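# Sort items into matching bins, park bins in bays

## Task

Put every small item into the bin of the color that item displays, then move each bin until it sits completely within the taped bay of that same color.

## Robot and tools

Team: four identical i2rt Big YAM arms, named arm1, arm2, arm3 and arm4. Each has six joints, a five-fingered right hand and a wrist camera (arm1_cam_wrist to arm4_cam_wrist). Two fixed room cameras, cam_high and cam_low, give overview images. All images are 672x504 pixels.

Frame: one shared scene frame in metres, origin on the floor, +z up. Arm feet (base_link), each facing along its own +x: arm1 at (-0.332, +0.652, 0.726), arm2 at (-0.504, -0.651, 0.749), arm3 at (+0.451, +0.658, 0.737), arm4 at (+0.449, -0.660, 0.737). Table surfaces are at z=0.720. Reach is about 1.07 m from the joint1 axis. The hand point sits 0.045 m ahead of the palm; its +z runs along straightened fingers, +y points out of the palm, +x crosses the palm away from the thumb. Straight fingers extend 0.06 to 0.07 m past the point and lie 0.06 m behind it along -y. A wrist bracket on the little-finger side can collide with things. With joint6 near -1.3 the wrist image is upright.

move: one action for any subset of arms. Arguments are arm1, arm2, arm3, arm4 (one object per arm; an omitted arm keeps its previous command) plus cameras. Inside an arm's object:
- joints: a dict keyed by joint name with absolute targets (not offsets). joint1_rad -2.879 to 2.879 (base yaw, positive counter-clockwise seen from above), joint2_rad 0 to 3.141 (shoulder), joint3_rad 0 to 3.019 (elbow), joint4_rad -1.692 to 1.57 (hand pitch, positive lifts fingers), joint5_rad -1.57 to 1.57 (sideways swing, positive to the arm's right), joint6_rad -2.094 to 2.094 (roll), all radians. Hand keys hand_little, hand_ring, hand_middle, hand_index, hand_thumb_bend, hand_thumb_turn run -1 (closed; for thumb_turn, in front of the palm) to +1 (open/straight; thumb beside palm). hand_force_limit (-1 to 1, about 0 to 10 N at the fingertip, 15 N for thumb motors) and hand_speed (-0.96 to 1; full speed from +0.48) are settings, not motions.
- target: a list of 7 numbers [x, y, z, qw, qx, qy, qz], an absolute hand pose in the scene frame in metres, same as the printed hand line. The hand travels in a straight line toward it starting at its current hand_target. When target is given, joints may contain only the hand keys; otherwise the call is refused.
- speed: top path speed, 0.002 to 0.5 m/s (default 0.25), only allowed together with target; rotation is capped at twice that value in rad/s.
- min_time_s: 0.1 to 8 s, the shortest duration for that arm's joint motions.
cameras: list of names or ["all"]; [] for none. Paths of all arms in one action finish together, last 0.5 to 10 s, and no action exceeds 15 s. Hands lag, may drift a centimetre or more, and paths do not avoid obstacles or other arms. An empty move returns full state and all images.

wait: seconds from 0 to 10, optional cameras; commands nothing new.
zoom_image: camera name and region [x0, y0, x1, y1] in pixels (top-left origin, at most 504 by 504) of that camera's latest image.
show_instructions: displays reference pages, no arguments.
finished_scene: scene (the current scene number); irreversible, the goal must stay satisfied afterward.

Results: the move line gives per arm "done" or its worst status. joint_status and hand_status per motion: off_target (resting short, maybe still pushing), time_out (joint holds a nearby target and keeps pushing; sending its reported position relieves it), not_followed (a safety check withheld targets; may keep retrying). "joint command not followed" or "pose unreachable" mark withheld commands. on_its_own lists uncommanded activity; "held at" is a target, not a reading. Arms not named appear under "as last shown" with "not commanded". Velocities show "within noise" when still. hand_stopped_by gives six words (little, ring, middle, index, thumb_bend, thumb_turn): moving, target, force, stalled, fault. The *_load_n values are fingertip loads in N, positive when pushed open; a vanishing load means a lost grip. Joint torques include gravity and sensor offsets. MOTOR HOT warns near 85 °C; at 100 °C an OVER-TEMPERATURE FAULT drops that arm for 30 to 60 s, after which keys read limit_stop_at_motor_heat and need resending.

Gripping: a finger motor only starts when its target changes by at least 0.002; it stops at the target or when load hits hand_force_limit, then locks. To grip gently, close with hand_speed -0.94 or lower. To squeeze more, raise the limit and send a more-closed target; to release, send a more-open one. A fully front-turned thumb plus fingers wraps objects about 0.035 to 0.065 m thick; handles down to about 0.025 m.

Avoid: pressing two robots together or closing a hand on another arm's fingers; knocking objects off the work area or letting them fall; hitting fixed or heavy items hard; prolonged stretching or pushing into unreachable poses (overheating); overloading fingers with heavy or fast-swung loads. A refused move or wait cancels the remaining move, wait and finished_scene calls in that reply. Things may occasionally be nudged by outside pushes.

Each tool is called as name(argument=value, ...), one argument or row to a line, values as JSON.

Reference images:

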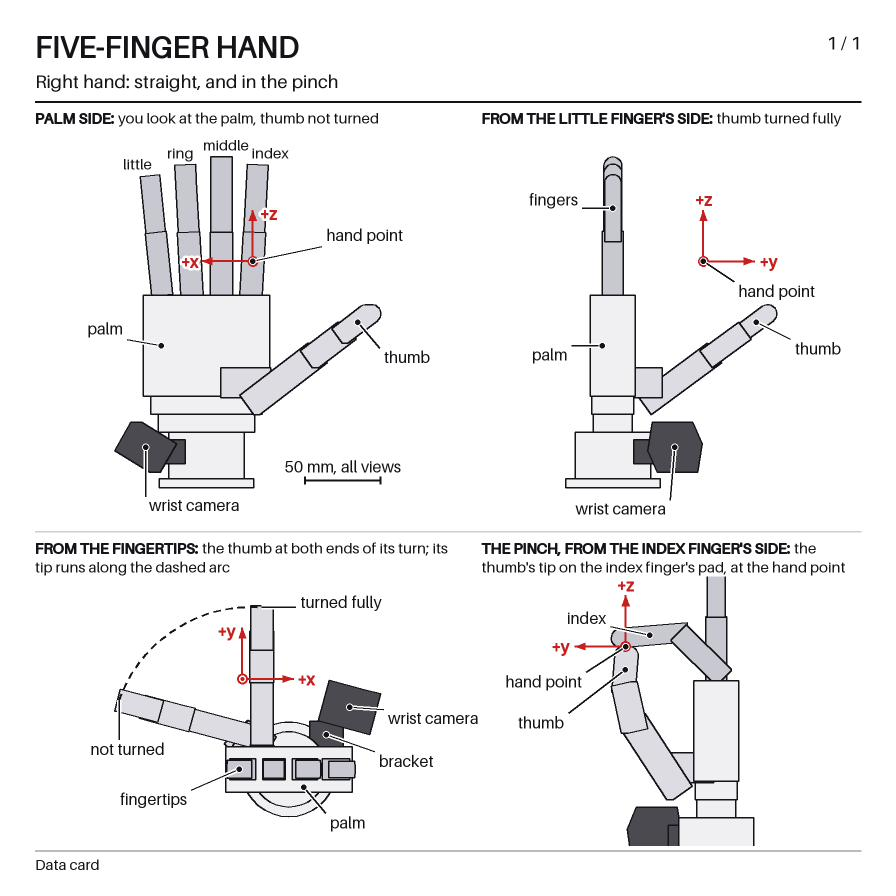

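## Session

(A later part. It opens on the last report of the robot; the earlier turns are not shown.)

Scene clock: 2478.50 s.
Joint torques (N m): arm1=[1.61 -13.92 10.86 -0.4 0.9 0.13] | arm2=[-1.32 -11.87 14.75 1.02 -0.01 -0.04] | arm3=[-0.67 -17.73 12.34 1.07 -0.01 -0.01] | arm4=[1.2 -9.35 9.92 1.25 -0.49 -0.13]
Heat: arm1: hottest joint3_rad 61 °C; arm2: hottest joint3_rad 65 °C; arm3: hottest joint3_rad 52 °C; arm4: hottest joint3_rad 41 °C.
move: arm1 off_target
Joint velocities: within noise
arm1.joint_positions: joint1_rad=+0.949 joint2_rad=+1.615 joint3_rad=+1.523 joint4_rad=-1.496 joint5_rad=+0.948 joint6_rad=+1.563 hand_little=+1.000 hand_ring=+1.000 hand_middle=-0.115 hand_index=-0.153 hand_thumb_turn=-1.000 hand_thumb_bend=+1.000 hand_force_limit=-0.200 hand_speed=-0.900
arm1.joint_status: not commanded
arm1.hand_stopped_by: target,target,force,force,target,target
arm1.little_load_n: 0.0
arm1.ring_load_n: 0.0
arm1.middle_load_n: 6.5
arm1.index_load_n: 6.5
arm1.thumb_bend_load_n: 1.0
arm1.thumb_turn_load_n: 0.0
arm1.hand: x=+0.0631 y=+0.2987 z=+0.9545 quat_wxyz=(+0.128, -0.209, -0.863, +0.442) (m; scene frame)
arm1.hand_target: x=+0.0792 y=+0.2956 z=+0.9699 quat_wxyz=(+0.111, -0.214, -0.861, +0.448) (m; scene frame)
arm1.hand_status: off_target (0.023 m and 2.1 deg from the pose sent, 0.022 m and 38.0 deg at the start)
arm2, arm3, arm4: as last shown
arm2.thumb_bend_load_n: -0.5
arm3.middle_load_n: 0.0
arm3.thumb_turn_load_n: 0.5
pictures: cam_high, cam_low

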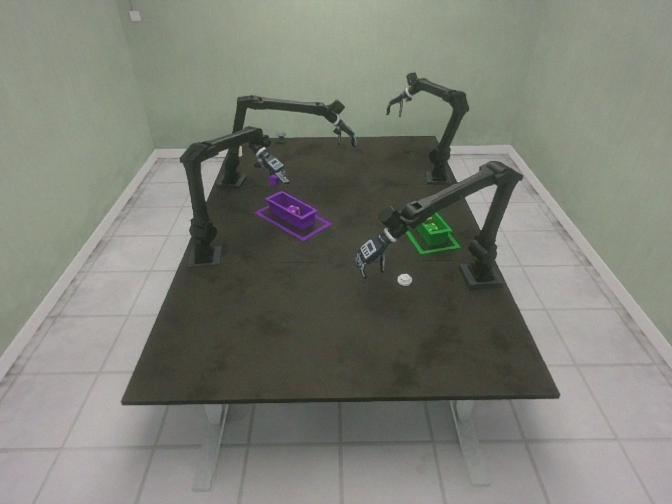

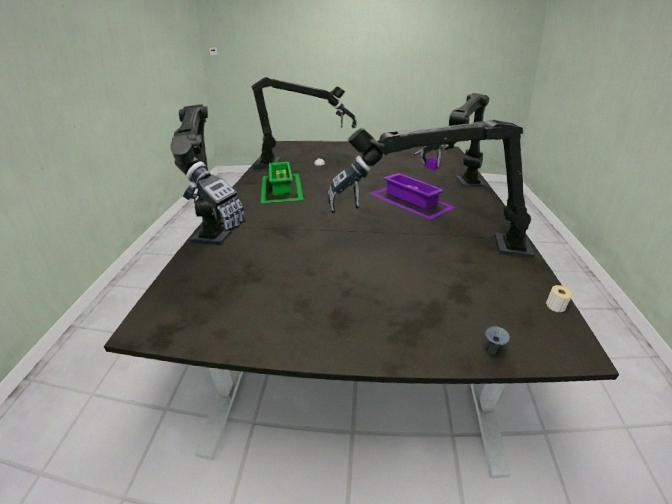

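move(
  arm1={"target": [0.075, 0.262, 0.91, -0.1117, 0.2146, 0.8606, -0.448], "speed": 0.12},
  cameras=["cam_high", "cam_low", "arm1_cam_wrist"],
)

zoom_image(
  camera="cam_high",
  region=[250, 170, 340, 240],
)

zoom_image(
  camera="cam_low",
  region=[365, 140, 460, 215],
)

Scene clock: 2495.23 s.
Joint torques (N m): arm1=[0.15 -15.27 6.79 0.7 0.79 -0.02] | arm2=[-1.32 -11.99 14.72 1.01 -0.01 -0.03] | arm3=[-0.79 -17.44 12.34 1.13 -0.02 0] | arm4=[1.2 -9.29 9.92 1.24 -0.49 -0.12]
Heat: arm1: hottest joint3_rad 59 °C; arm2: hottest joint3_rad 65 °C; arm3: hottest joint3_rad 53 °C; arm4: hottest joint3_rad 41 °C.
move: arm1 done
Joint velocities: within noise
arm1.joint_positions: joint1_rad=+0.905 joint2_rad=+1.663 joint3_rad=+1.468 joint4_rad=-1.284 joint5_rad=+0.948 joint6_rad=+1.474 hand_little=+1.000 hand_ring=+1.000 hand_middle=-0.115 hand_index=-0.153 hand_thumb_turn=-1.000 hand_thumb_bend=+1.000 hand_force_limit=-0.200 hand_speed=-0.900
arm1.joint_status: not commanded
arm1.hand_stopped_by: target,target,force,force,target,target
arm1.little_load_n: 0.0
arm1.ring_load_n: 0.0
arm1.middle_load_n: 6.5
arm1.index_load_n: 6.5
arm1.thumb_bend_load_n: 1.0
arm1.thumb_turn_load_n: -0.5
arm1.hand: x=+0.0751 y=+0.2658 z=+0.9127 quat_wxyz=(+0.111, -0.214, -0.861, +0.448) (m; scene frame)
arm1.hand_target: x=+0.0750 y=+0.2619 z=+0.9101 quat_wxyz=(+0.112, -0.215, -0.861, +0.448) (m; scene frame)
arm1.hand_status: done (0.005 m and 0.1 deg from the pose sent, 0.059 m and 2.1 deg at the start)
arm2.joint_positions: joint1_rad=+0.291 joint2_rad=+1.439 joint3_rad=+1.171 joint4_rad=-0.393 joint5_rad=+0.143 joint6_rad=+0.082 hand_little=+0.200 hand_ring=+0.100 hand_middle=+0.100 hand_index=+0.100 hand_thumb_turn=-1.000 hand_thumb_bend=+1.000 hand_force_limit=-0.400 hand_speed=-0.600
arm2.joint_status: not commanded
arm2.hand_stopped_by: target,target,target,target,target,target
arm2.little_load_n: 0.0
arm2.ring_load_n: 0.0
arm2.middle_load_n: 0.0
arm2.index_load_n: 0.0
arm2.thumb_bend_load_n: 0.0
arm2.thumb_turn_load_n: 0.0
arm2.hand: x=-0.7220 y=-0.1097 z=+0.9598 quat_wxyz=(-0.448, +0.888, +0.096, -0.040) (m; scene frame)
arm2.hand_target: x=-0.7315 y=-0.1002 z=+0.9919 quat_wxyz=(-0.469, +0.876, +0.097, -0.048) (m; scene frame)
arm2.hand_status: not commanded
arm3, arm4: as last shown
arm3.ring_load_n: -0.5
arm3.thumb_turn_load_n: 0.0
arm4.index_load_n: -0.5
arm4.thumb_bend_load_n: 0.5
pictures: arm1_cam_wrist, cam_high, cam_low

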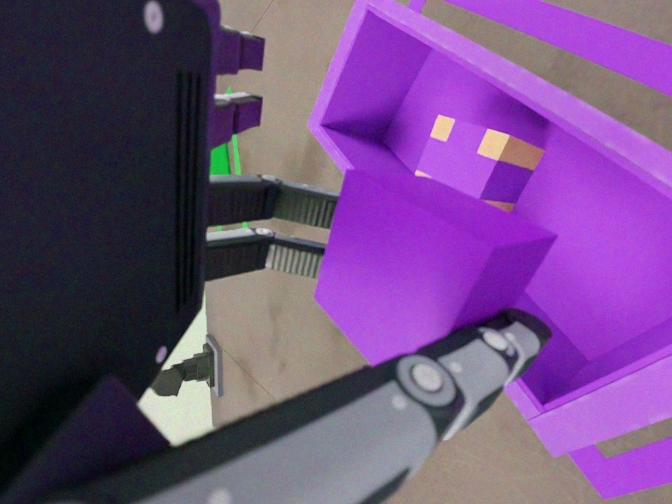

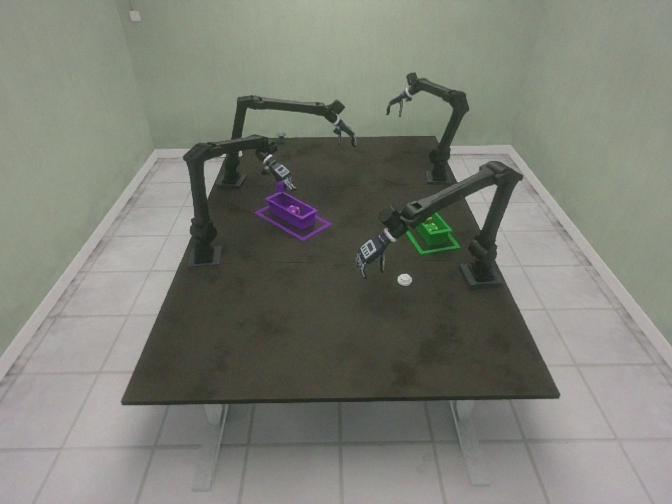

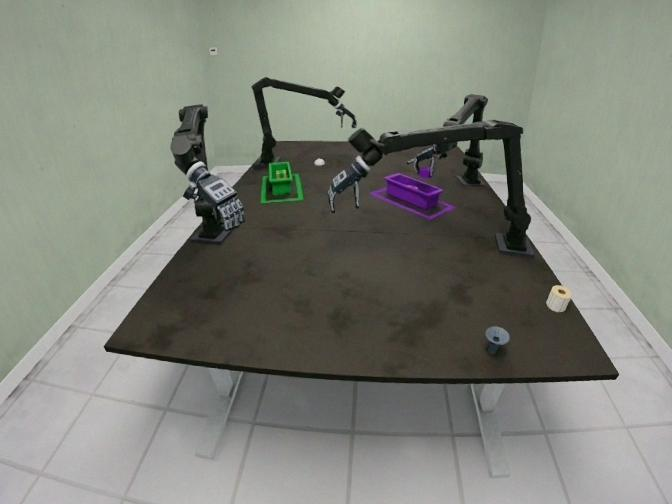

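Scaled by 5.600 from the camera's 672x504 image, which has a finer 960x720 frame.

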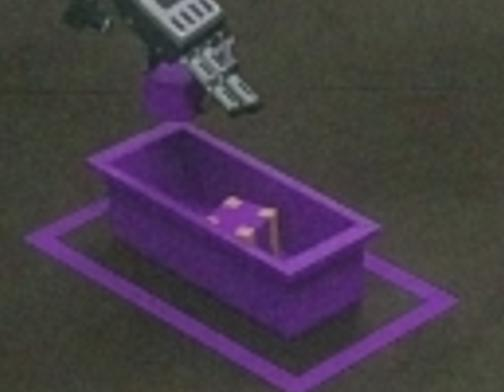

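Scaled by 5.305 from the camera's 672x504 image, which has a finer 960x720 frame.

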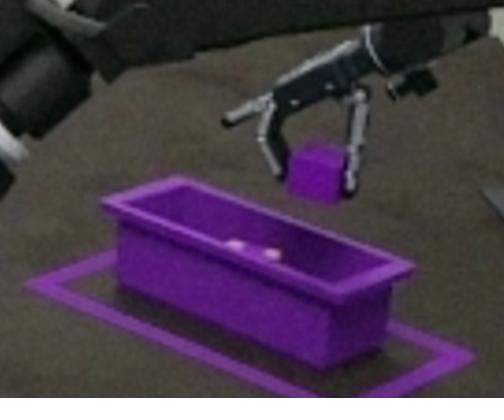

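move(
  arm1={"joints": {"hand_ring": -0.4, "hand_little": -1.0, "hand_speed": -0.7}},
)

move(
  arm1={"target": [0.075, 0.258, 0.85, -0.1117, 0.2146, 0.8606, -0.448], "speed": 0.08},
  cameras=["cam_high", "cam_low", "arm1_cam_wrist"],
)

zoom_image(
  camera="cam_high",
  region=[250, 170, 340, 240],
)

zoom_image(
  camera="cam_low",
  region=[365, 140, 460, 215],
)

Scene clock: 2510.27 s.
Joint torques (N m): arm1=[0.21 -15.15 6.83 0.69 0.77 0] | arm2=[-1.32 -11.81 14.75 1.02 -0.01 -0.03] | arm3=[-0.56 -17.32 12.12 0.94 0 -0.02] | arm4=[1.26 -9.29 9.92 1.24 -0.49 -0.12]
Heat: arm1: hottest joint3_rad 58 °C; arm2: hottest joint3_rad 65 °C; arm3: hottest joint3_rad 53 °C; arm4: hottest joint3_rad 41 °C.
move: arm1 off_target
Joint velocities: within noise
arm1.joint_positions: joint1_rad=+0.905 joint2_rad=+1.663 joint3_rad=+1.468 joint4_rad=-1.284 joint5_rad=+0.948 joint6_rad=+1.473 hand_little=-1.000 hand_ring=-0.183 hand_middle=-0.115 hand_index=-0.153 hand_thumb_turn=-1.000 hand_thumb_bend=+1.001 hand_force_limit=-0.200 hand_speed=-0.700
arm1.joint_status: hand_ring off_target (ended at -0.183, target -0.400); the others done
arm1.hand_stopped_by: target,force,force,force,target,target
arm1.little_load_n: 0.0
arm1.ring_load_n: 11.0
arm1.middle_load_n: 3.5
arm1.index_load_n: 5.5
arm1.thumb_bend_load_n: 2.0
arm1.thumb_turn_load_n: 5.0
arm1.hand: x=+0.0751 y=+0.2658 z=+0.9127 quat_wxyz=(+0.111, -0.213, -0.861, +0.448) (m; scene frame)
arm1.hand_target: x=+0.0750 y=+0.2619 z=+0.9100 quat_wxyz=(+0.112, -0.215, -0.861, +0.448) (m; scene frame)
arm1.hand_status: not commanded
arm2, arm3, arm4: as last shown
arm3.ring_load_n: 0.0
arm4.index_load_n: 0.0
arm4.thumb_bend_load_n: 0.0
arm4.thumb_turn_load_n: 0.5
pictures: none

Scene clock: 2511.70 s.
Joint torques (N m): arm1=[-0.26 -15.21 6.46 0.72 0.75 0.01] | arm2=[-1.32 -11.99 14.75 1.02 -0.01 -0.04] | arm3=[-0.38 -17.38 12.27 1.09 0.01 -0.02] | arm4=[1.26 -9.35 9.92 1.24 -0.49 -0.12]
Heat: arm1: hottest joint3_rad 58 °C; arm2: hottest joint3_rad 65 °C; arm3: hottest joint3_rad 53 °C; arm4: hottest joint3_rad 41 °C.
move: arm1 done
Joint velocities: within noise
arm1.joint_positions: joint1_rad=+0.904 joint2_rad=+1.707 joint3_rad=+1.369 joint4_rad=-1.128 joint5_rad=+0.948 joint6_rad=+1.464 hand_little=-1.000 hand_ring=-0.183 hand_middle=-0.115 hand_index=-0.153 hand_thumb_turn=-1.000 hand_thumb_bend=+1.001 hand_force_limit=-0.200 hand_speed=-0.700
arm1.joint_status: not commanded
arm1.hand_stopped_by: target,force,force,force,target,target
arm1.little_load_n: 0.0
arm1.ring_load_n: 11.0
arm1.middle_load_n: 3.5
arm1.index_load_n: 5.5
arm1.thumb_bend_load_n: 2.0
arm1.thumb_turn_load_n: 5.0
arm1.hand: x=+0.0775 y=+0.2634 z=+0.8552 quat_wxyz=(+0.108, -0.213, -0.861, +0.449) (m; scene frame)
arm1.hand_target: x=+0.0750 y=+0.2581 z=+0.8500 quat_wxyz=(+0.112, -0.215, -0.861, +0.448) (m; scene frame)
arm1.hand_status: done (0.008 m and 0.5 deg from the pose sent, 0.063 m and 0.2 deg at the start)
arm2: as last shown
arm3.joint_positions: joint1_rad=+0.303 joint2_rad=+1.847 joint3_rad=+1.743 joint4_rad=-0.551 joint5_rad=-0.044 joint6_rad=-0.029 hand_little=+0.300 hand_ring=+0.250 hand_middle=+0.250 hand_index=+0.250 hand_thumb_turn=-1.000 hand_thumb_bend=+1.000 hand_force_limit=+0.000 hand_speed=-0.600
arm3.joint_status: not commanded
arm3.hand_stopped_by: target,target,target,target,target,target
arm3.little_load_n: 0.0
arm3.ring_load_n: 0.0
arm3.middle_load_n: 0.0
arm3.index_load_n: 0.0
arm3.thumb_bend_load_n: 0.0
arm3.thumb_turn_load_n: 0.0
arm3.hand: x=+0.5867 y=-0.0745 z=+0.9642 quat_wxyz=(-0.045, +0.082, -0.893, +0.441) (m; scene frame)
arm3.hand_target: x=+0.5852 y=-0.0855 z=+0.9934 quat_wxyz=(-0.043, +0.082, -0.882, +0.462) (m; scene frame)
arm3.hand_status: not commanded
arm4.joint_positions: joint1_rad=-1.092 joint2_rad=+1.224 joint3_rad=+1.138 joint4_rad=-0.685 joint5_rad=-0.630 joint6_rad=-0.512 hand_little=+0.300 hand_ring=+0.200 hand_middle=+0.200 hand_index=+0.200 hand_thumb_turn=-1.000 hand_thumb_bend=+1.000 hand_force_limit=+0.000 hand_speed=-0.600
arm4.joint_status: not commanded
arm4.hand_stopped_by: target,target,target,target,target,target
arm4.little_load_n: 0.0
arm4.ring_load_n: 0.0
arm4.middle_load_n: 0.0
arm4.index_load_n: 0.0
arm4.thumb_bend_load_n: 0.0
arm4.thumb_turn_load_n: 0.0
arm4.hand: x=+0.8282 y=-0.3848 z=+1.0075 quat_wxyz=(-0.461, +0.866, -0.173, +0.093) (m; scene frame)
arm4.hand_target: x=+0.8284 y=-0.3888 z=+1.0049 quat_wxyz=(-0.458, +0.867, -0.174, +0.092) (m; scene frame)
arm4.hand_status: not commanded
pictures: arm1_cam_wrist, cam_high, cam_low

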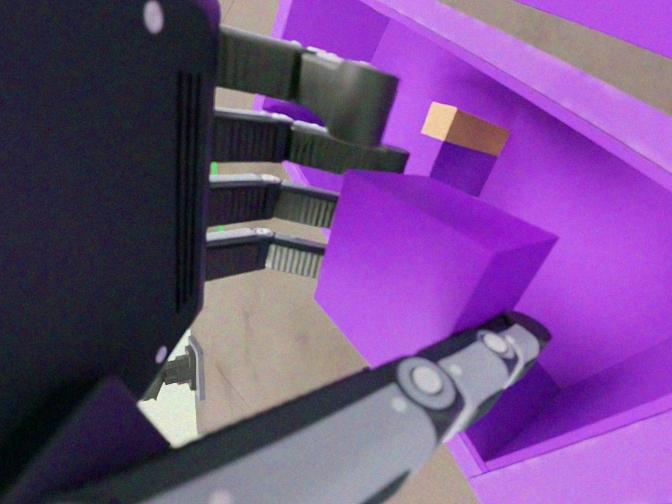

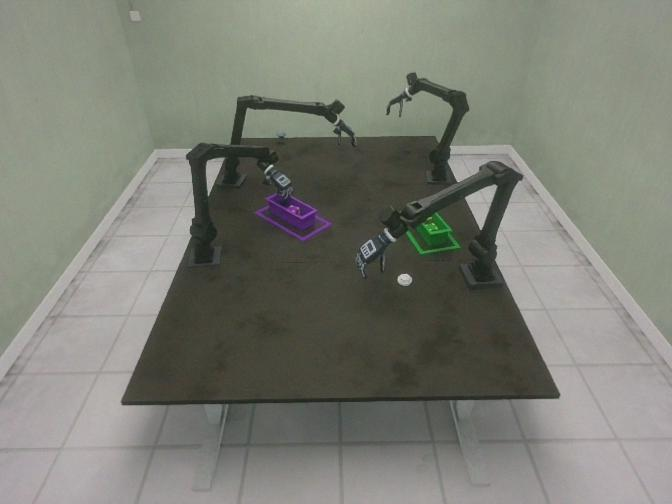

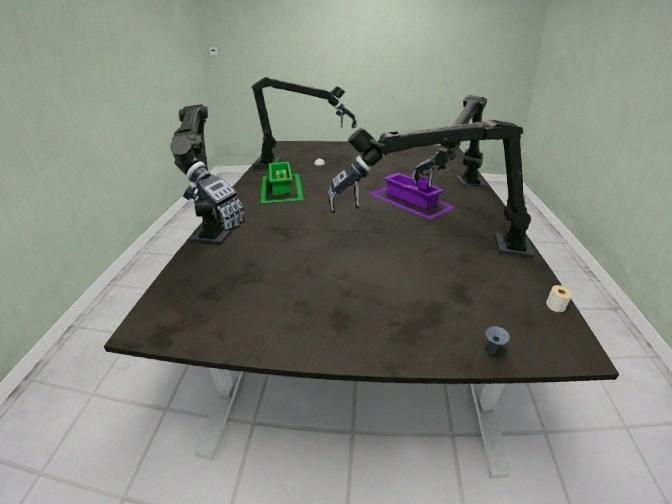

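Scaled by 5.600 from the camera's 672x504 image, which has a finer 960x720 frame.

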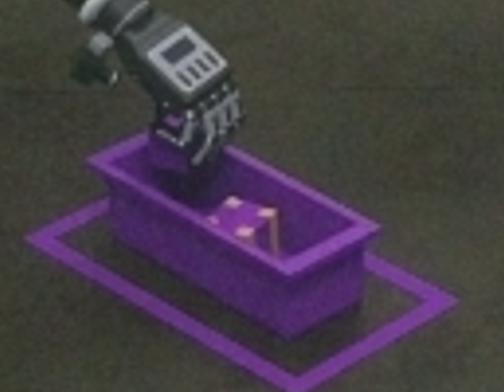

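Scaled by 5.305 from the camera's 672x504 image, which has a finer 960x720 frame.

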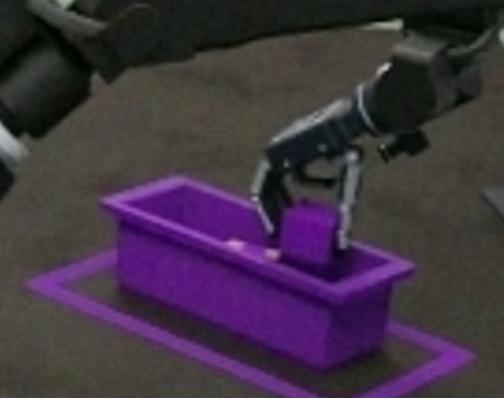

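move(
  arm1={"target": [0.075, 0.257, 0.818, -0.1117, 0.2146, 0.8606, -0.448], "speed": 0.06},
  cameras=["cam_high", "cam_low", "arm1_cam_wrist"],
)

zoom_image(
  camera="cam_high",
  region=[260, 180, 320, 230],
)

zoom_image(
  camera="cam_low",
  region=[395, 160, 445, 200],
)

Scene clock: 2535.07 s.
Joint torques (N m): arm1=[-0.15 -15.38 6.24 0.75 0.74 0] | arm2=[-1.26 -11.87 14.76 1.05 -0.01 -0.04] | arm3=[-0.44 -17.79 12.33 1.06 0.04 0.01] | arm4=[1.2 -9.29 9.92 1.24 -0.49 -0.12]
Heat: arm1: hottest joint3_rad 57 °C; arm2: hottest joint3_rad 65 °C; arm3: hottest joint3_rad 54 °C; arm4: hottest joint3_rad 41 °C.
move: arm1 done
Joint velocities: within noise
arm1.joint_positions: joint1_rad=+0.903 joint2_rad=+1.740 joint3_rad=+1.324 joint4_rad=-1.048 joint5_rad=+0.948 joint6_rad=+1.463 hand_little=-1.000 hand_ring=-0.183 hand_middle=-0.115 hand_index=-0.153 hand_thumb_turn=-1.000 hand_thumb_bend=+1.001 hand_force_limit=-0.200 hand_speed=-0.700
arm1.joint_status: not commanded
arm1.hand_stopped_by: target,force,force,force,target,target
arm1.little_load_n: 0.0
arm1.ring_load_n: 11.0
arm1.middle_load_n: 3.0
arm1.index_load_n: 5.5
arm1.thumb_bend_load_n: 2.0
arm1.thumb_turn_load_n: 5.0
arm1.hand: x=+0.0778 y=+0.2623 z=+0.8235 quat_wxyz=(+0.108, -0.213, -0.861, +0.449) (m; scene frame)
arm1.hand_target: x=+0.0750 y=+0.2571 z=+0.8180 quat_wxyz=(+0.112, -0.215, -0.861, +0.448) (m; scene frame)
arm1.hand_status: done (0.008 m and 0.5 deg from the pose sent, 0.038 m and 0.5 deg at the start)
arm2, arm3, arm4: as last shown
pictures: arm1_cam_wrist, cam_high, cam_low

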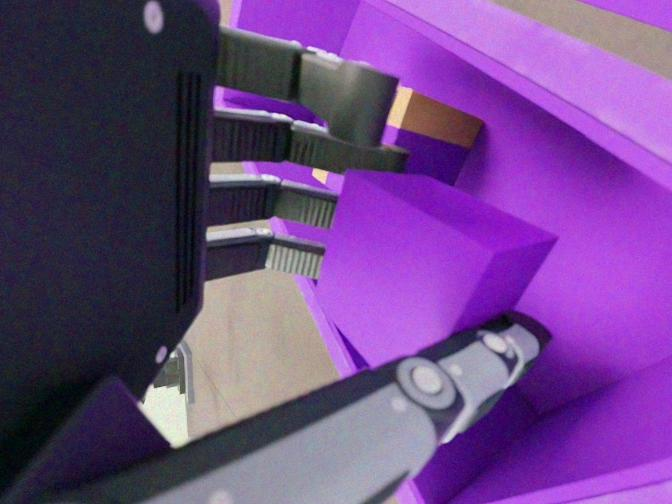

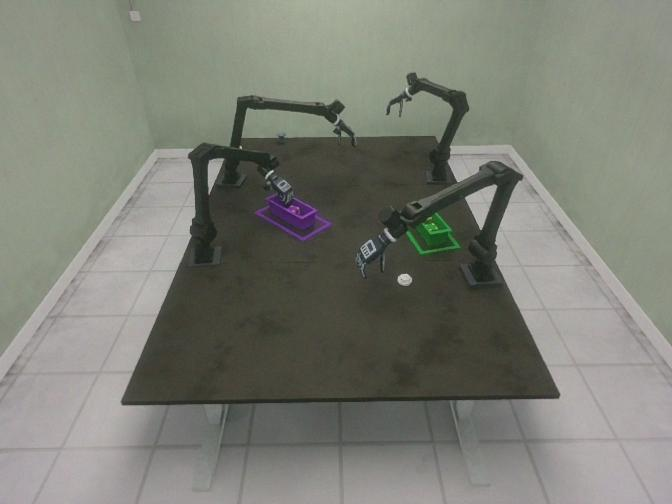

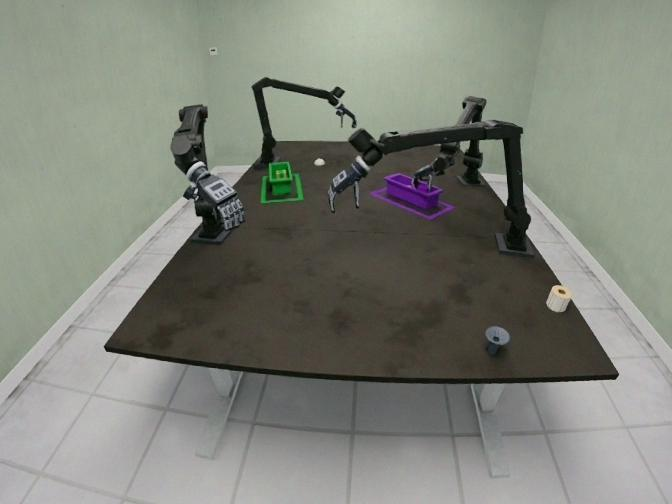

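Scaled by 8.400 from the camera's 672x504 image, which has a finer 960x720 frame.

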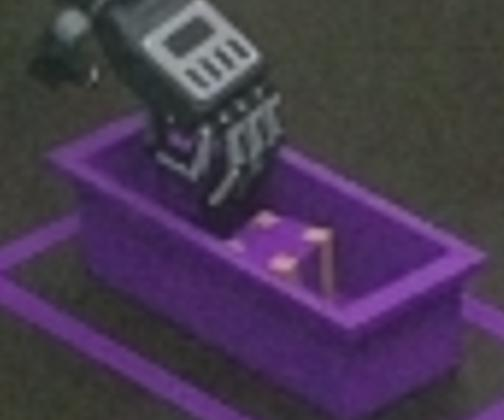

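Scaled by 10.080 from the camera's 672x504 image, which has a finer 960x720 frame.

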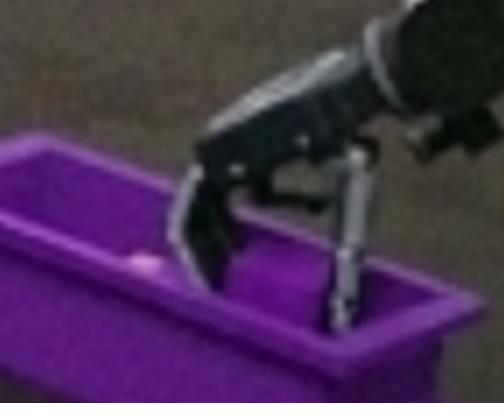

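move(
  arm1={"target": [0.076, 0.258, 0.785, -0.1117, 0.2146, 0.8606, -0.448], "speed": 0.05},
  cameras=["cam_high", "cam_low", "arm1_cam_wrist"],
)

zoom_image(
  camera="cam_high",
  region=[260, 180, 320, 230],
)

zoom_image(
  camera="cam_low",
  region=[395, 160, 445, 200],
)

Scene clock: 2569.80 s.
Joint torques (N m): arm1=[0.15 -15.21 5.86 0.81 0.76 0.06] | arm2=[-1.26 -11.87 14.75 1.02 -0.01 -0.03] | arm3=[-0.44 -17.9 12.16 1.1 -0.01 0] | arm4=[1.2 -9.29 9.94 1.25 -0.49 -0.13]
Heat: arm1: hottest joint3_rad 56 °C; arm2: hottest joint3_rad 65 °C; arm3: hottest joint3_rad 54 °C; arm4: hottest joint3_rad 41 °C.
move: arm1 done
Joint velocities: within noise
arm1.joint_positions: joint1_rad=+0.903 joint2_rad=+1.778 joint3_rad=+1.287 joint4_rad=-0.976 joint5_rad=+0.948 joint6_rad=+1.462 hand_little=-1.000 hand_ring=-0.183 hand_middle=-0.115 hand_index=-0.153 hand_thumb_turn=-1.000 hand_thumb_bend=+1.001 hand_force_limit=-0.200 hand_speed=-0.700
arm1.joint_status: not commanded
arm1.hand_stopped_by: target,force,force,force,target,target
arm1.little_load_n: 0.0
arm1.ring_load_n: 11.0
arm1.middle_load_n: 3.5
arm1.index_load_n: 5.0
arm1.thumb_bend_load_n: 2.0
arm1.thumb_turn_load_n: 5.0
arm1.hand: x=+0.0778 y=+0.2619 z=+0.7927 quat_wxyz=(+0.109, -0.212, -0.861, +0.449) (m; scene frame)
arm1.hand_target: x=+0.0759 y=+0.2582 z=+0.7850 quat_wxyz=(+0.112, -0.215, -0.861, +0.448) (m; scene frame)
arm1.hand_status: done (0.009 m and 0.4 deg from the pose sent, 0.039 m and 0.5 deg at the start)
arm2, arm3, arm4: as last shown
pictures: arm1_cam_wrist, cam_high, cam_low

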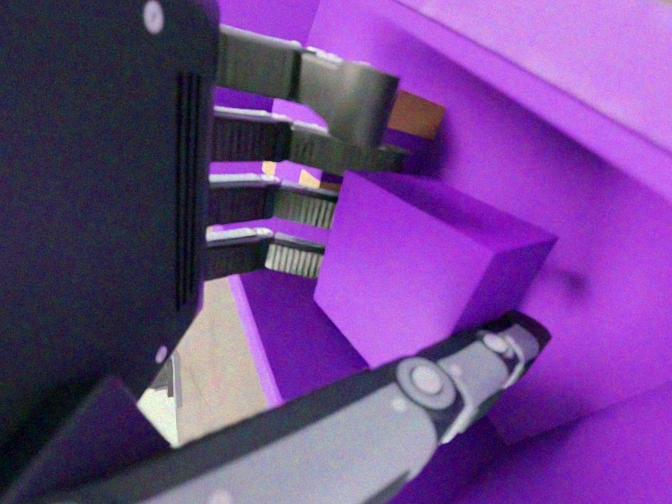

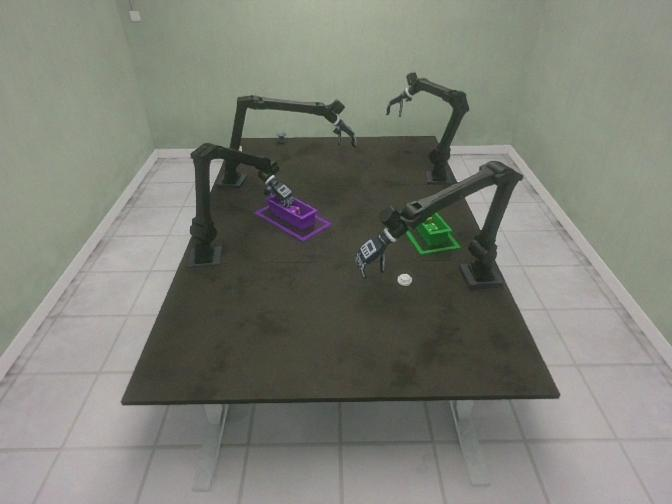

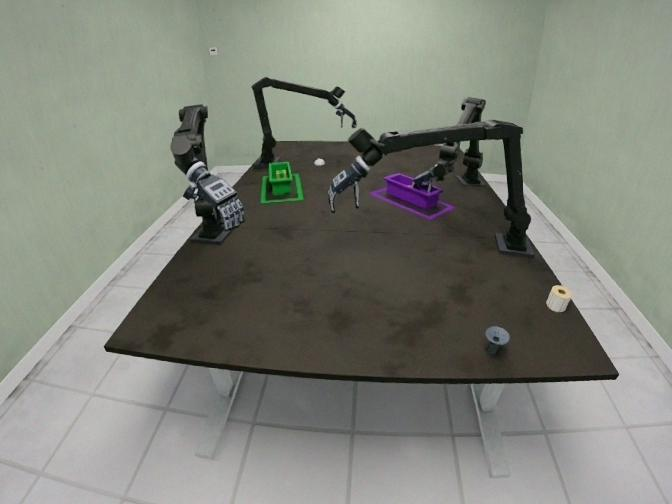

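Scaled by 8.400 from the camera's 672x504 image, which has a finer 960x720 frame.

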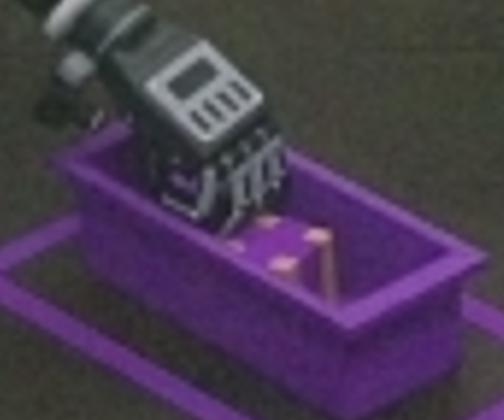

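Scaled by 10.080 from the camera's 672x504 image, which has a finer 960x720 frame.

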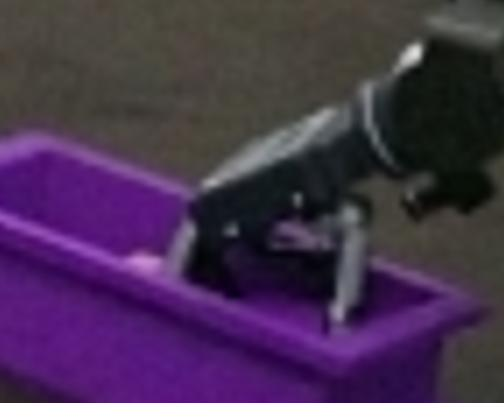

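move(
  arm1={"joints": {"hand_index": 0.05, "hand_middle": 0.05, "hand_ring": 0.05, "hand_speed": -0.7}},
  cameras=["arm1_cam_wrist"],
)

Scene clock: 2575.63 s.
Joint torques (N m): arm1=[0.09 -15.21 5.85 0.77 0.78 0.06] | arm2=[-1.2 -11.87 14.76 1.01 -0.01 -0.03] | arm3=[-0.73 -17.96 12.31 0.98 -0.04 0.02] | arm4=[1.26 -9.29 9.92 1.24 -0.49 -0.12]
Heat: arm1: hottest joint3_rad 55 °C; arm2: hottest joint3_rad 65 °C; arm3: hottest joint3_rad 54 °C; arm4: hottest joint3_rad 41 °C.
move: arm1 done
Joint velocities: within noise
arm1.joint_positions: joint1_rad=+0.903 joint2_rad=+1.778 joint3_rad=+1.287 joint4_rad=-0.974 joint5_rad=+0.948 joint6_rad=+1.462 hand_little=-1.000 hand_ring=+0.050 hand_middle=+0.050 hand_index=+0.050 hand_thumb_turn=-1.000 hand_thumb_bend=+1.000 hand_force_limit=-0.200 hand_speed=-0.700
arm1.joint_status: all done
arm1.hand_stopped_by: target,target,target,target,target,target
arm1.little_load_n: 0.0
arm1.ring_load_n: 0.0
arm1.middle_load_n: -0.5
arm1.index_load_n: 0.0
arm1.thumb_bend_load_n: 0.0
arm1.thumb_turn_load_n: 0.0
arm1.hand: x=+0.0781 y=+0.2619 z=+0.7927 quat_wxyz=(+0.108, -0.212, -0.861, +0.449) (m; scene frame)
arm1.hand_target: x=+0.0758 y=+0.2582 z=+0.7850 quat_wxyz=(+0.112, -0.214, -0.861, +0.448) (m; scene frame)
arm1.hand_status: not commanded
arm2, arm3, arm4: as last shown
pictures: arm1_cam_wrist

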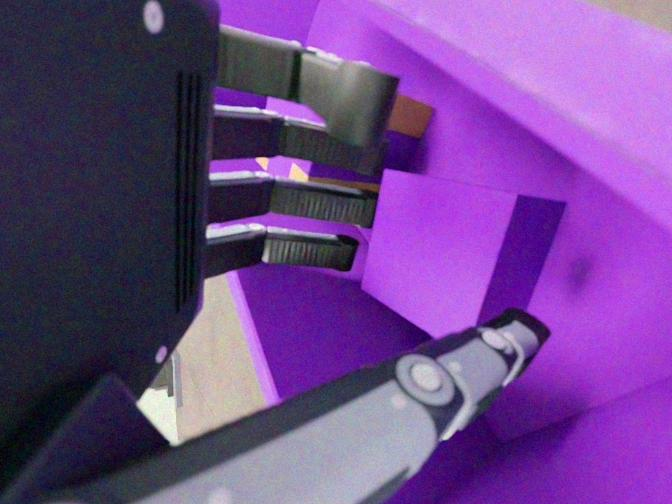

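move(
  arm1={"target": [0.074, 0.254, 0.87, -0.1117, 0.2146, 0.8606, -0.448], "speed": 0.07},
)

move(
  arm1={"target": [0.074, 0.262, 0.99, -0.1117, 0.2146, 0.8606, -0.448], "speed": 0.12},
  cameras=["cam_high"],
)

zoom_image(
  camera="cam_high",
  region=[250, 180, 340, 250],
)

Scene clock: 2589.67 s.
Joint torques (N m): arm1=[-0.15 -17.26 9.89 -0.31 0.75 -0.01] | arm2=[-1.32 -11.81 14.75 1.02 -0.01 -0.04] | arm3=[-0.73 -17.79 12.23 1.09 0.02 0] | arm4=[1.2 -9.23 9.94 1.24 -0.49 -0.13]
Heat: arm1: hottest joint3_rad 54 °C; arm2: hottest joint3_rad 65 °C; arm3: hottest joint3_rad 54 °C; arm4: hottest joint3_rad 41 °C.
move: arm1 off_target
Joint velocities: within noise
arm1.joint_positions: joint1_rad=+0.896 joint2_rad=+1.716 joint3_rad=+1.350 joint4_rad=-1.144 joint5_rad=+0.948 joint6_rad=+1.450 hand_little=-1.000 hand_ring=+0.050 hand_middle=+0.050 hand_index=+0.050 hand_thumb_turn=-1.000 hand_thumb_bend=+1.000 hand_force_limit=-0.200 hand_speed=-0.700
arm1.joint_status: not commanded
arm1.hand_stopped_by: target,target,target,target,target,target
arm1.little_load_n: -0.5
arm1.ring_load_n: 0.0
arm1.middle_load_n: 0.0
arm1.index_load_n: 0.0
arm1.thumb_bend_load_n: 0.0
arm1.thumb_turn_load_n: 0.0
arm1.hand: x=+0.0645 y=+0.2662 z=+0.8424 quat_wxyz=(+0.131, -0.201, -0.865, +0.441) (m; scene frame)
arm1.hand_target: x=+0.0730 y=+0.2546 z=+0.8701 quat_wxyz=(+0.112, -0.215, -0.861, +0.448) (m; scene frame)
arm1.hand_status: off_target (0.032 m and 2.9 deg from the pose sent, 0.078 m and 0.5 deg at the start)
arm2, arm3, arm4: as last shown
pictures: none

Scene clock: 2591.47 s.
Joint torques (N m): arm1=[0.85 -16.56 10.73 -0.39 0.78 0.13] | arm2=[-1.32 -11.87 14.78 1.01 -0.02 -0.03] | arm3=[-0.38 -17.61 12.21 1.11 0.01 0] | arm4=[1.2 -9.35 9.92 1.24 -0.49 -0.13]
Heat: arm1: hottest joint3_rad 54 °C; arm2: hottest joint3_rad 65 °C; arm3: hottest joint3_rad 54 °C; arm4: hottest joint3_rad 41 °C.
move: arm1 off_target
Joint velocities: within noise
arm1.joint_positions: joint1_rad=+0.896 joint2_rad=+1.651 joint3_rad=+1.589 joint4_rad=-1.461 joint5_rad=+0.948 joint6_rad=+1.455 hand_little=-1.000 hand_ring=+0.050 hand_middle=+0.050 hand_index=+0.050 hand_thumb_turn=-1.000 hand_thumb_bend=+1.000 hand_force_limit=-0.200 hand_speed=-0.700
arm1.joint_status: not commanded
arm1.hand_stopped_by: target,target,target,target,target,target
arm1.little_load_n: 0.5
arm1.ring_load_n: 0.0
arm1.middle_load_n: 0.0
arm1.index_load_n: 0.0
arm1.thumb_bend_load_n: 0.0
arm1.thumb_turn_load_n: 0.0
arm1.hand: x=+0.0643 y=+0.2675 z=+0.9624 quat_wxyz=(+0.136, -0.200, -0.865, +0.440) (m; scene frame)
arm1.hand_target: x=+0.0729 y=+0.2626 z=+0.9899 quat_wxyz=(+0.111, -0.215, -0.861, +0.448) (m; scene frame)
arm1.hand_status: off_target (0.030 m and 3.4 deg from the pose sent, 0.148 m and 2.9 deg at the start)
arm2, arm3, arm4: as last shown
arm4.index_load_n: -0.5
pictures: cam_high

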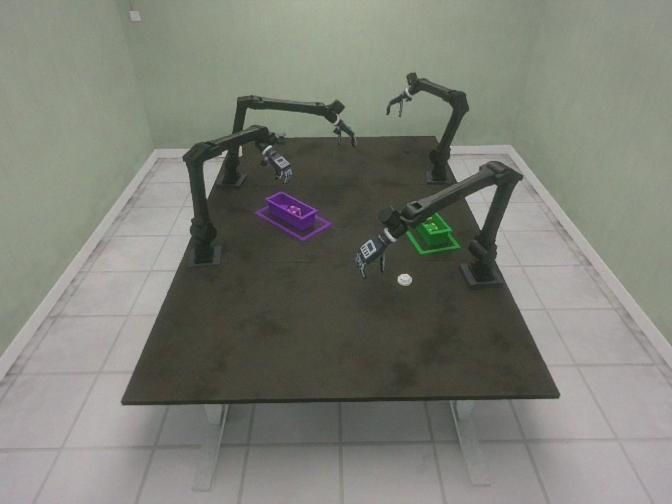

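Scaled by 5.600 from the camera's 672x504 image, which has a finer 960x720 frame.

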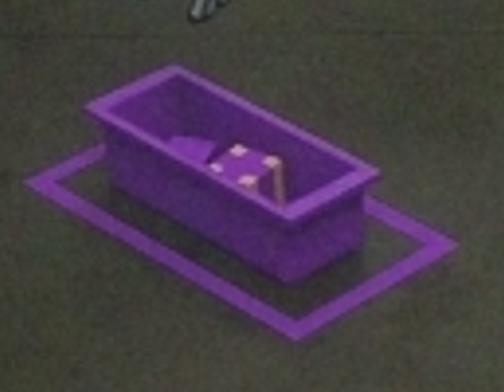

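move(
  arm1={"joints": {"joint1_rad": 0.05}, "min_time_s": 3.5},
  cameras=["cam_high", "cam_low"],
)

zoom_image(
  camera="cam_high",
  region=[250, 180, 340, 250],
)

zoom_image(
  camera="cam_low",
  region=[365, 160, 460, 225],
)

zoom_image(
  camera="cam_high",
  region=[385, 190, 465, 260],
)

zoom_image(
  camera="cam_low",
  region=[250, 150, 320, 210],
)

Scene clock: 2609.30 s.
Joint torques (N m): arm1=[0.32 -16.38 10.74 -0.31 0.78 0.14] | arm2=[-1.32 -11.99 14.76 1.03 -0.02 -0.03] | arm3=[-0.56 -17.44 12.15 1.17 0.04 0.02] | arm4=[1.2 -9.29 9.92 1.24 -0.48 -0.13]
Heat: arm1: hottest joint3_rad 55 °C; arm2: hottest joint3_rad 66 °C; arm3: hottest joint3_rad 54 °C; arm4: hottest joint3_rad 41 °C.
move: arm1 done
Joint velocities: within noise
arm1.joint_positions: joint1_rad=+0.053 joint2_rad=+1.651 joint3_rad=+1.589 joint4_rad=-1.462 joint5_rad=+0.948 joint6_rad=+1.455 hand_little=-1.000 hand_ring=+0.050 hand_middle=+0.050 hand_index=+0.050 hand_thumb_turn=-1.000 hand_thumb_bend=+1.000 hand_force_limit=-0.200 hand_speed=-0.700
arm1.joint_status: all done
arm1.hand_stopped_by: target,target,target,target,target,target
arm1.little_load_n: 0.0
arm1.ring_load_n: 0.0
arm1.middle_load_n: 0.0
arm1.index_load_n: 0.0
arm1.thumb_bend_load_n: 0.0
arm1.thumb_turn_load_n: 0.0
arm1.hand: x=-0.3539 y=+0.1030 z=+0.9689 quat_wxyz=(+0.302, -0.537, -0.705, +0.351) (m; scene frame)
arm1.hand_target: x=-0.3537 y=+0.0937 z=+0.9965 quat_wxyz=(+0.284, -0.550, -0.694, +0.368) (m; scene frame)
arm1.hand_status: not commanded
arm2.joint_positions: joint1_rad=+0.291 joint2_rad=+1.439 joint3_rad=+1.171 joint4_rad=-0.393 joint5_rad=+0.143 joint6_rad=+0.082 hand_little=+0.200 hand_ring=+0.100 hand_middle=+0.100 hand_index=+0.100 hand_thumb_turn=-1.000 hand_thumb_bend=+1.000 hand_force_limit=-0.400 hand_speed=-0.600
arm2.joint_status: not commanded
arm2.hand_stopped_by: target,target,target,target,target,target
arm2.little_load_n: 0.0
arm2.ring_load_n: 0.0
arm2.middle_load_n: 0.0
arm2.index_load_n: 0.0
arm2.thumb_bend_load_n: 0.0
arm2.thumb_turn_load_n: 0.0
arm2.hand: x=-0.7220 y=-0.1097 z=+0.9598 quat_wxyz=(-0.448, +0.888, +0.096, -0.040) (m; scene frame)
arm2.hand_target: x=-0.7315 y=-0.1002 z=+0.9919 quat_wxyz=(-0.469, +0.876, +0.097, -0.048) (m; scene frame)
arm2.hand_status: not commanded
arm3, arm4: as last shown
arm3.thumb_turn_load_n: -0.5
arm4.little_load_n: -0.5
arm4.index_load_n: 0.0
pictures: cam_high, cam_low

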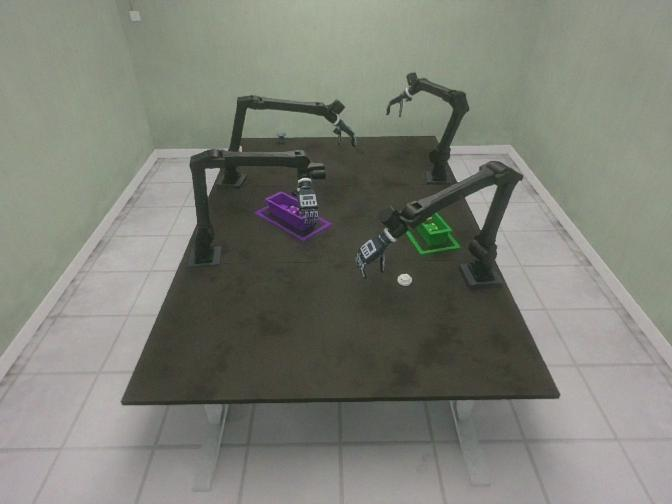

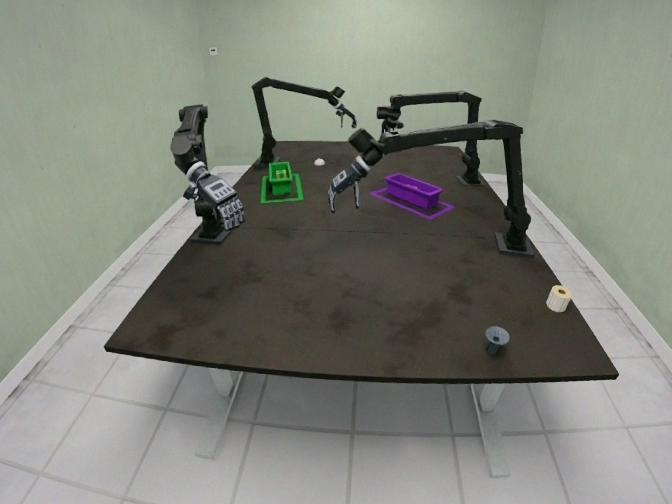

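Scaled by 5.600 from the camera's 672x504 image, which has a finer 960x720 frame.

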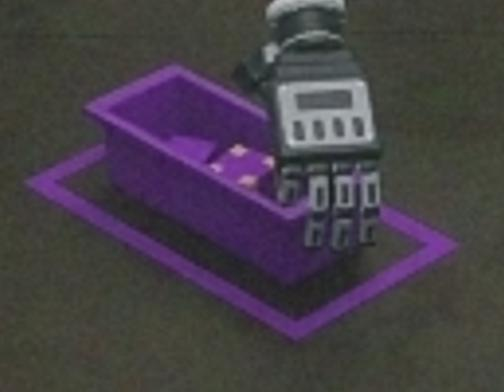

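Scaled by 5.305 from the camera's 672x504 image, which has a finer 960x720 frame.

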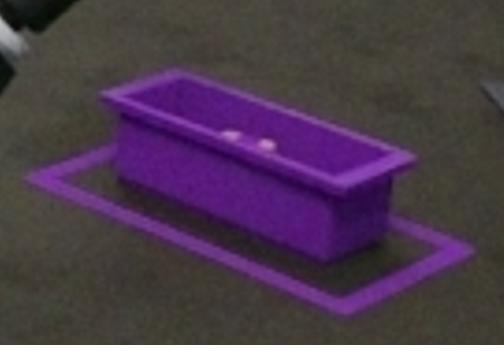

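Scaled by 6.300 from the camera's 672x504 image, which has a finer 960x720 frame.

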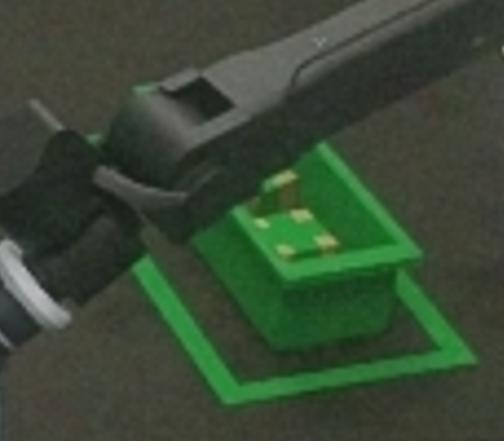

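Scaled by 7.200 from the camera's 672x504 image, which has a finer 960x720 frame.

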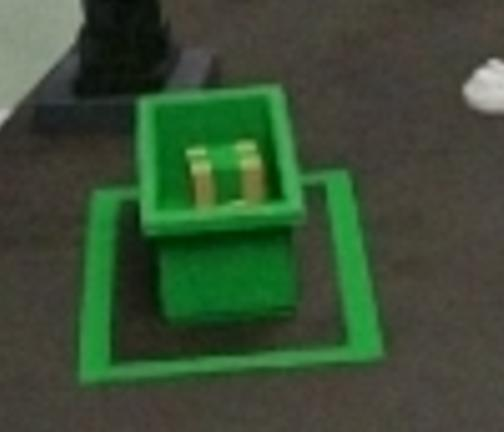

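finished_scene(
  scene=2,
)

The scene is finished: the task was done.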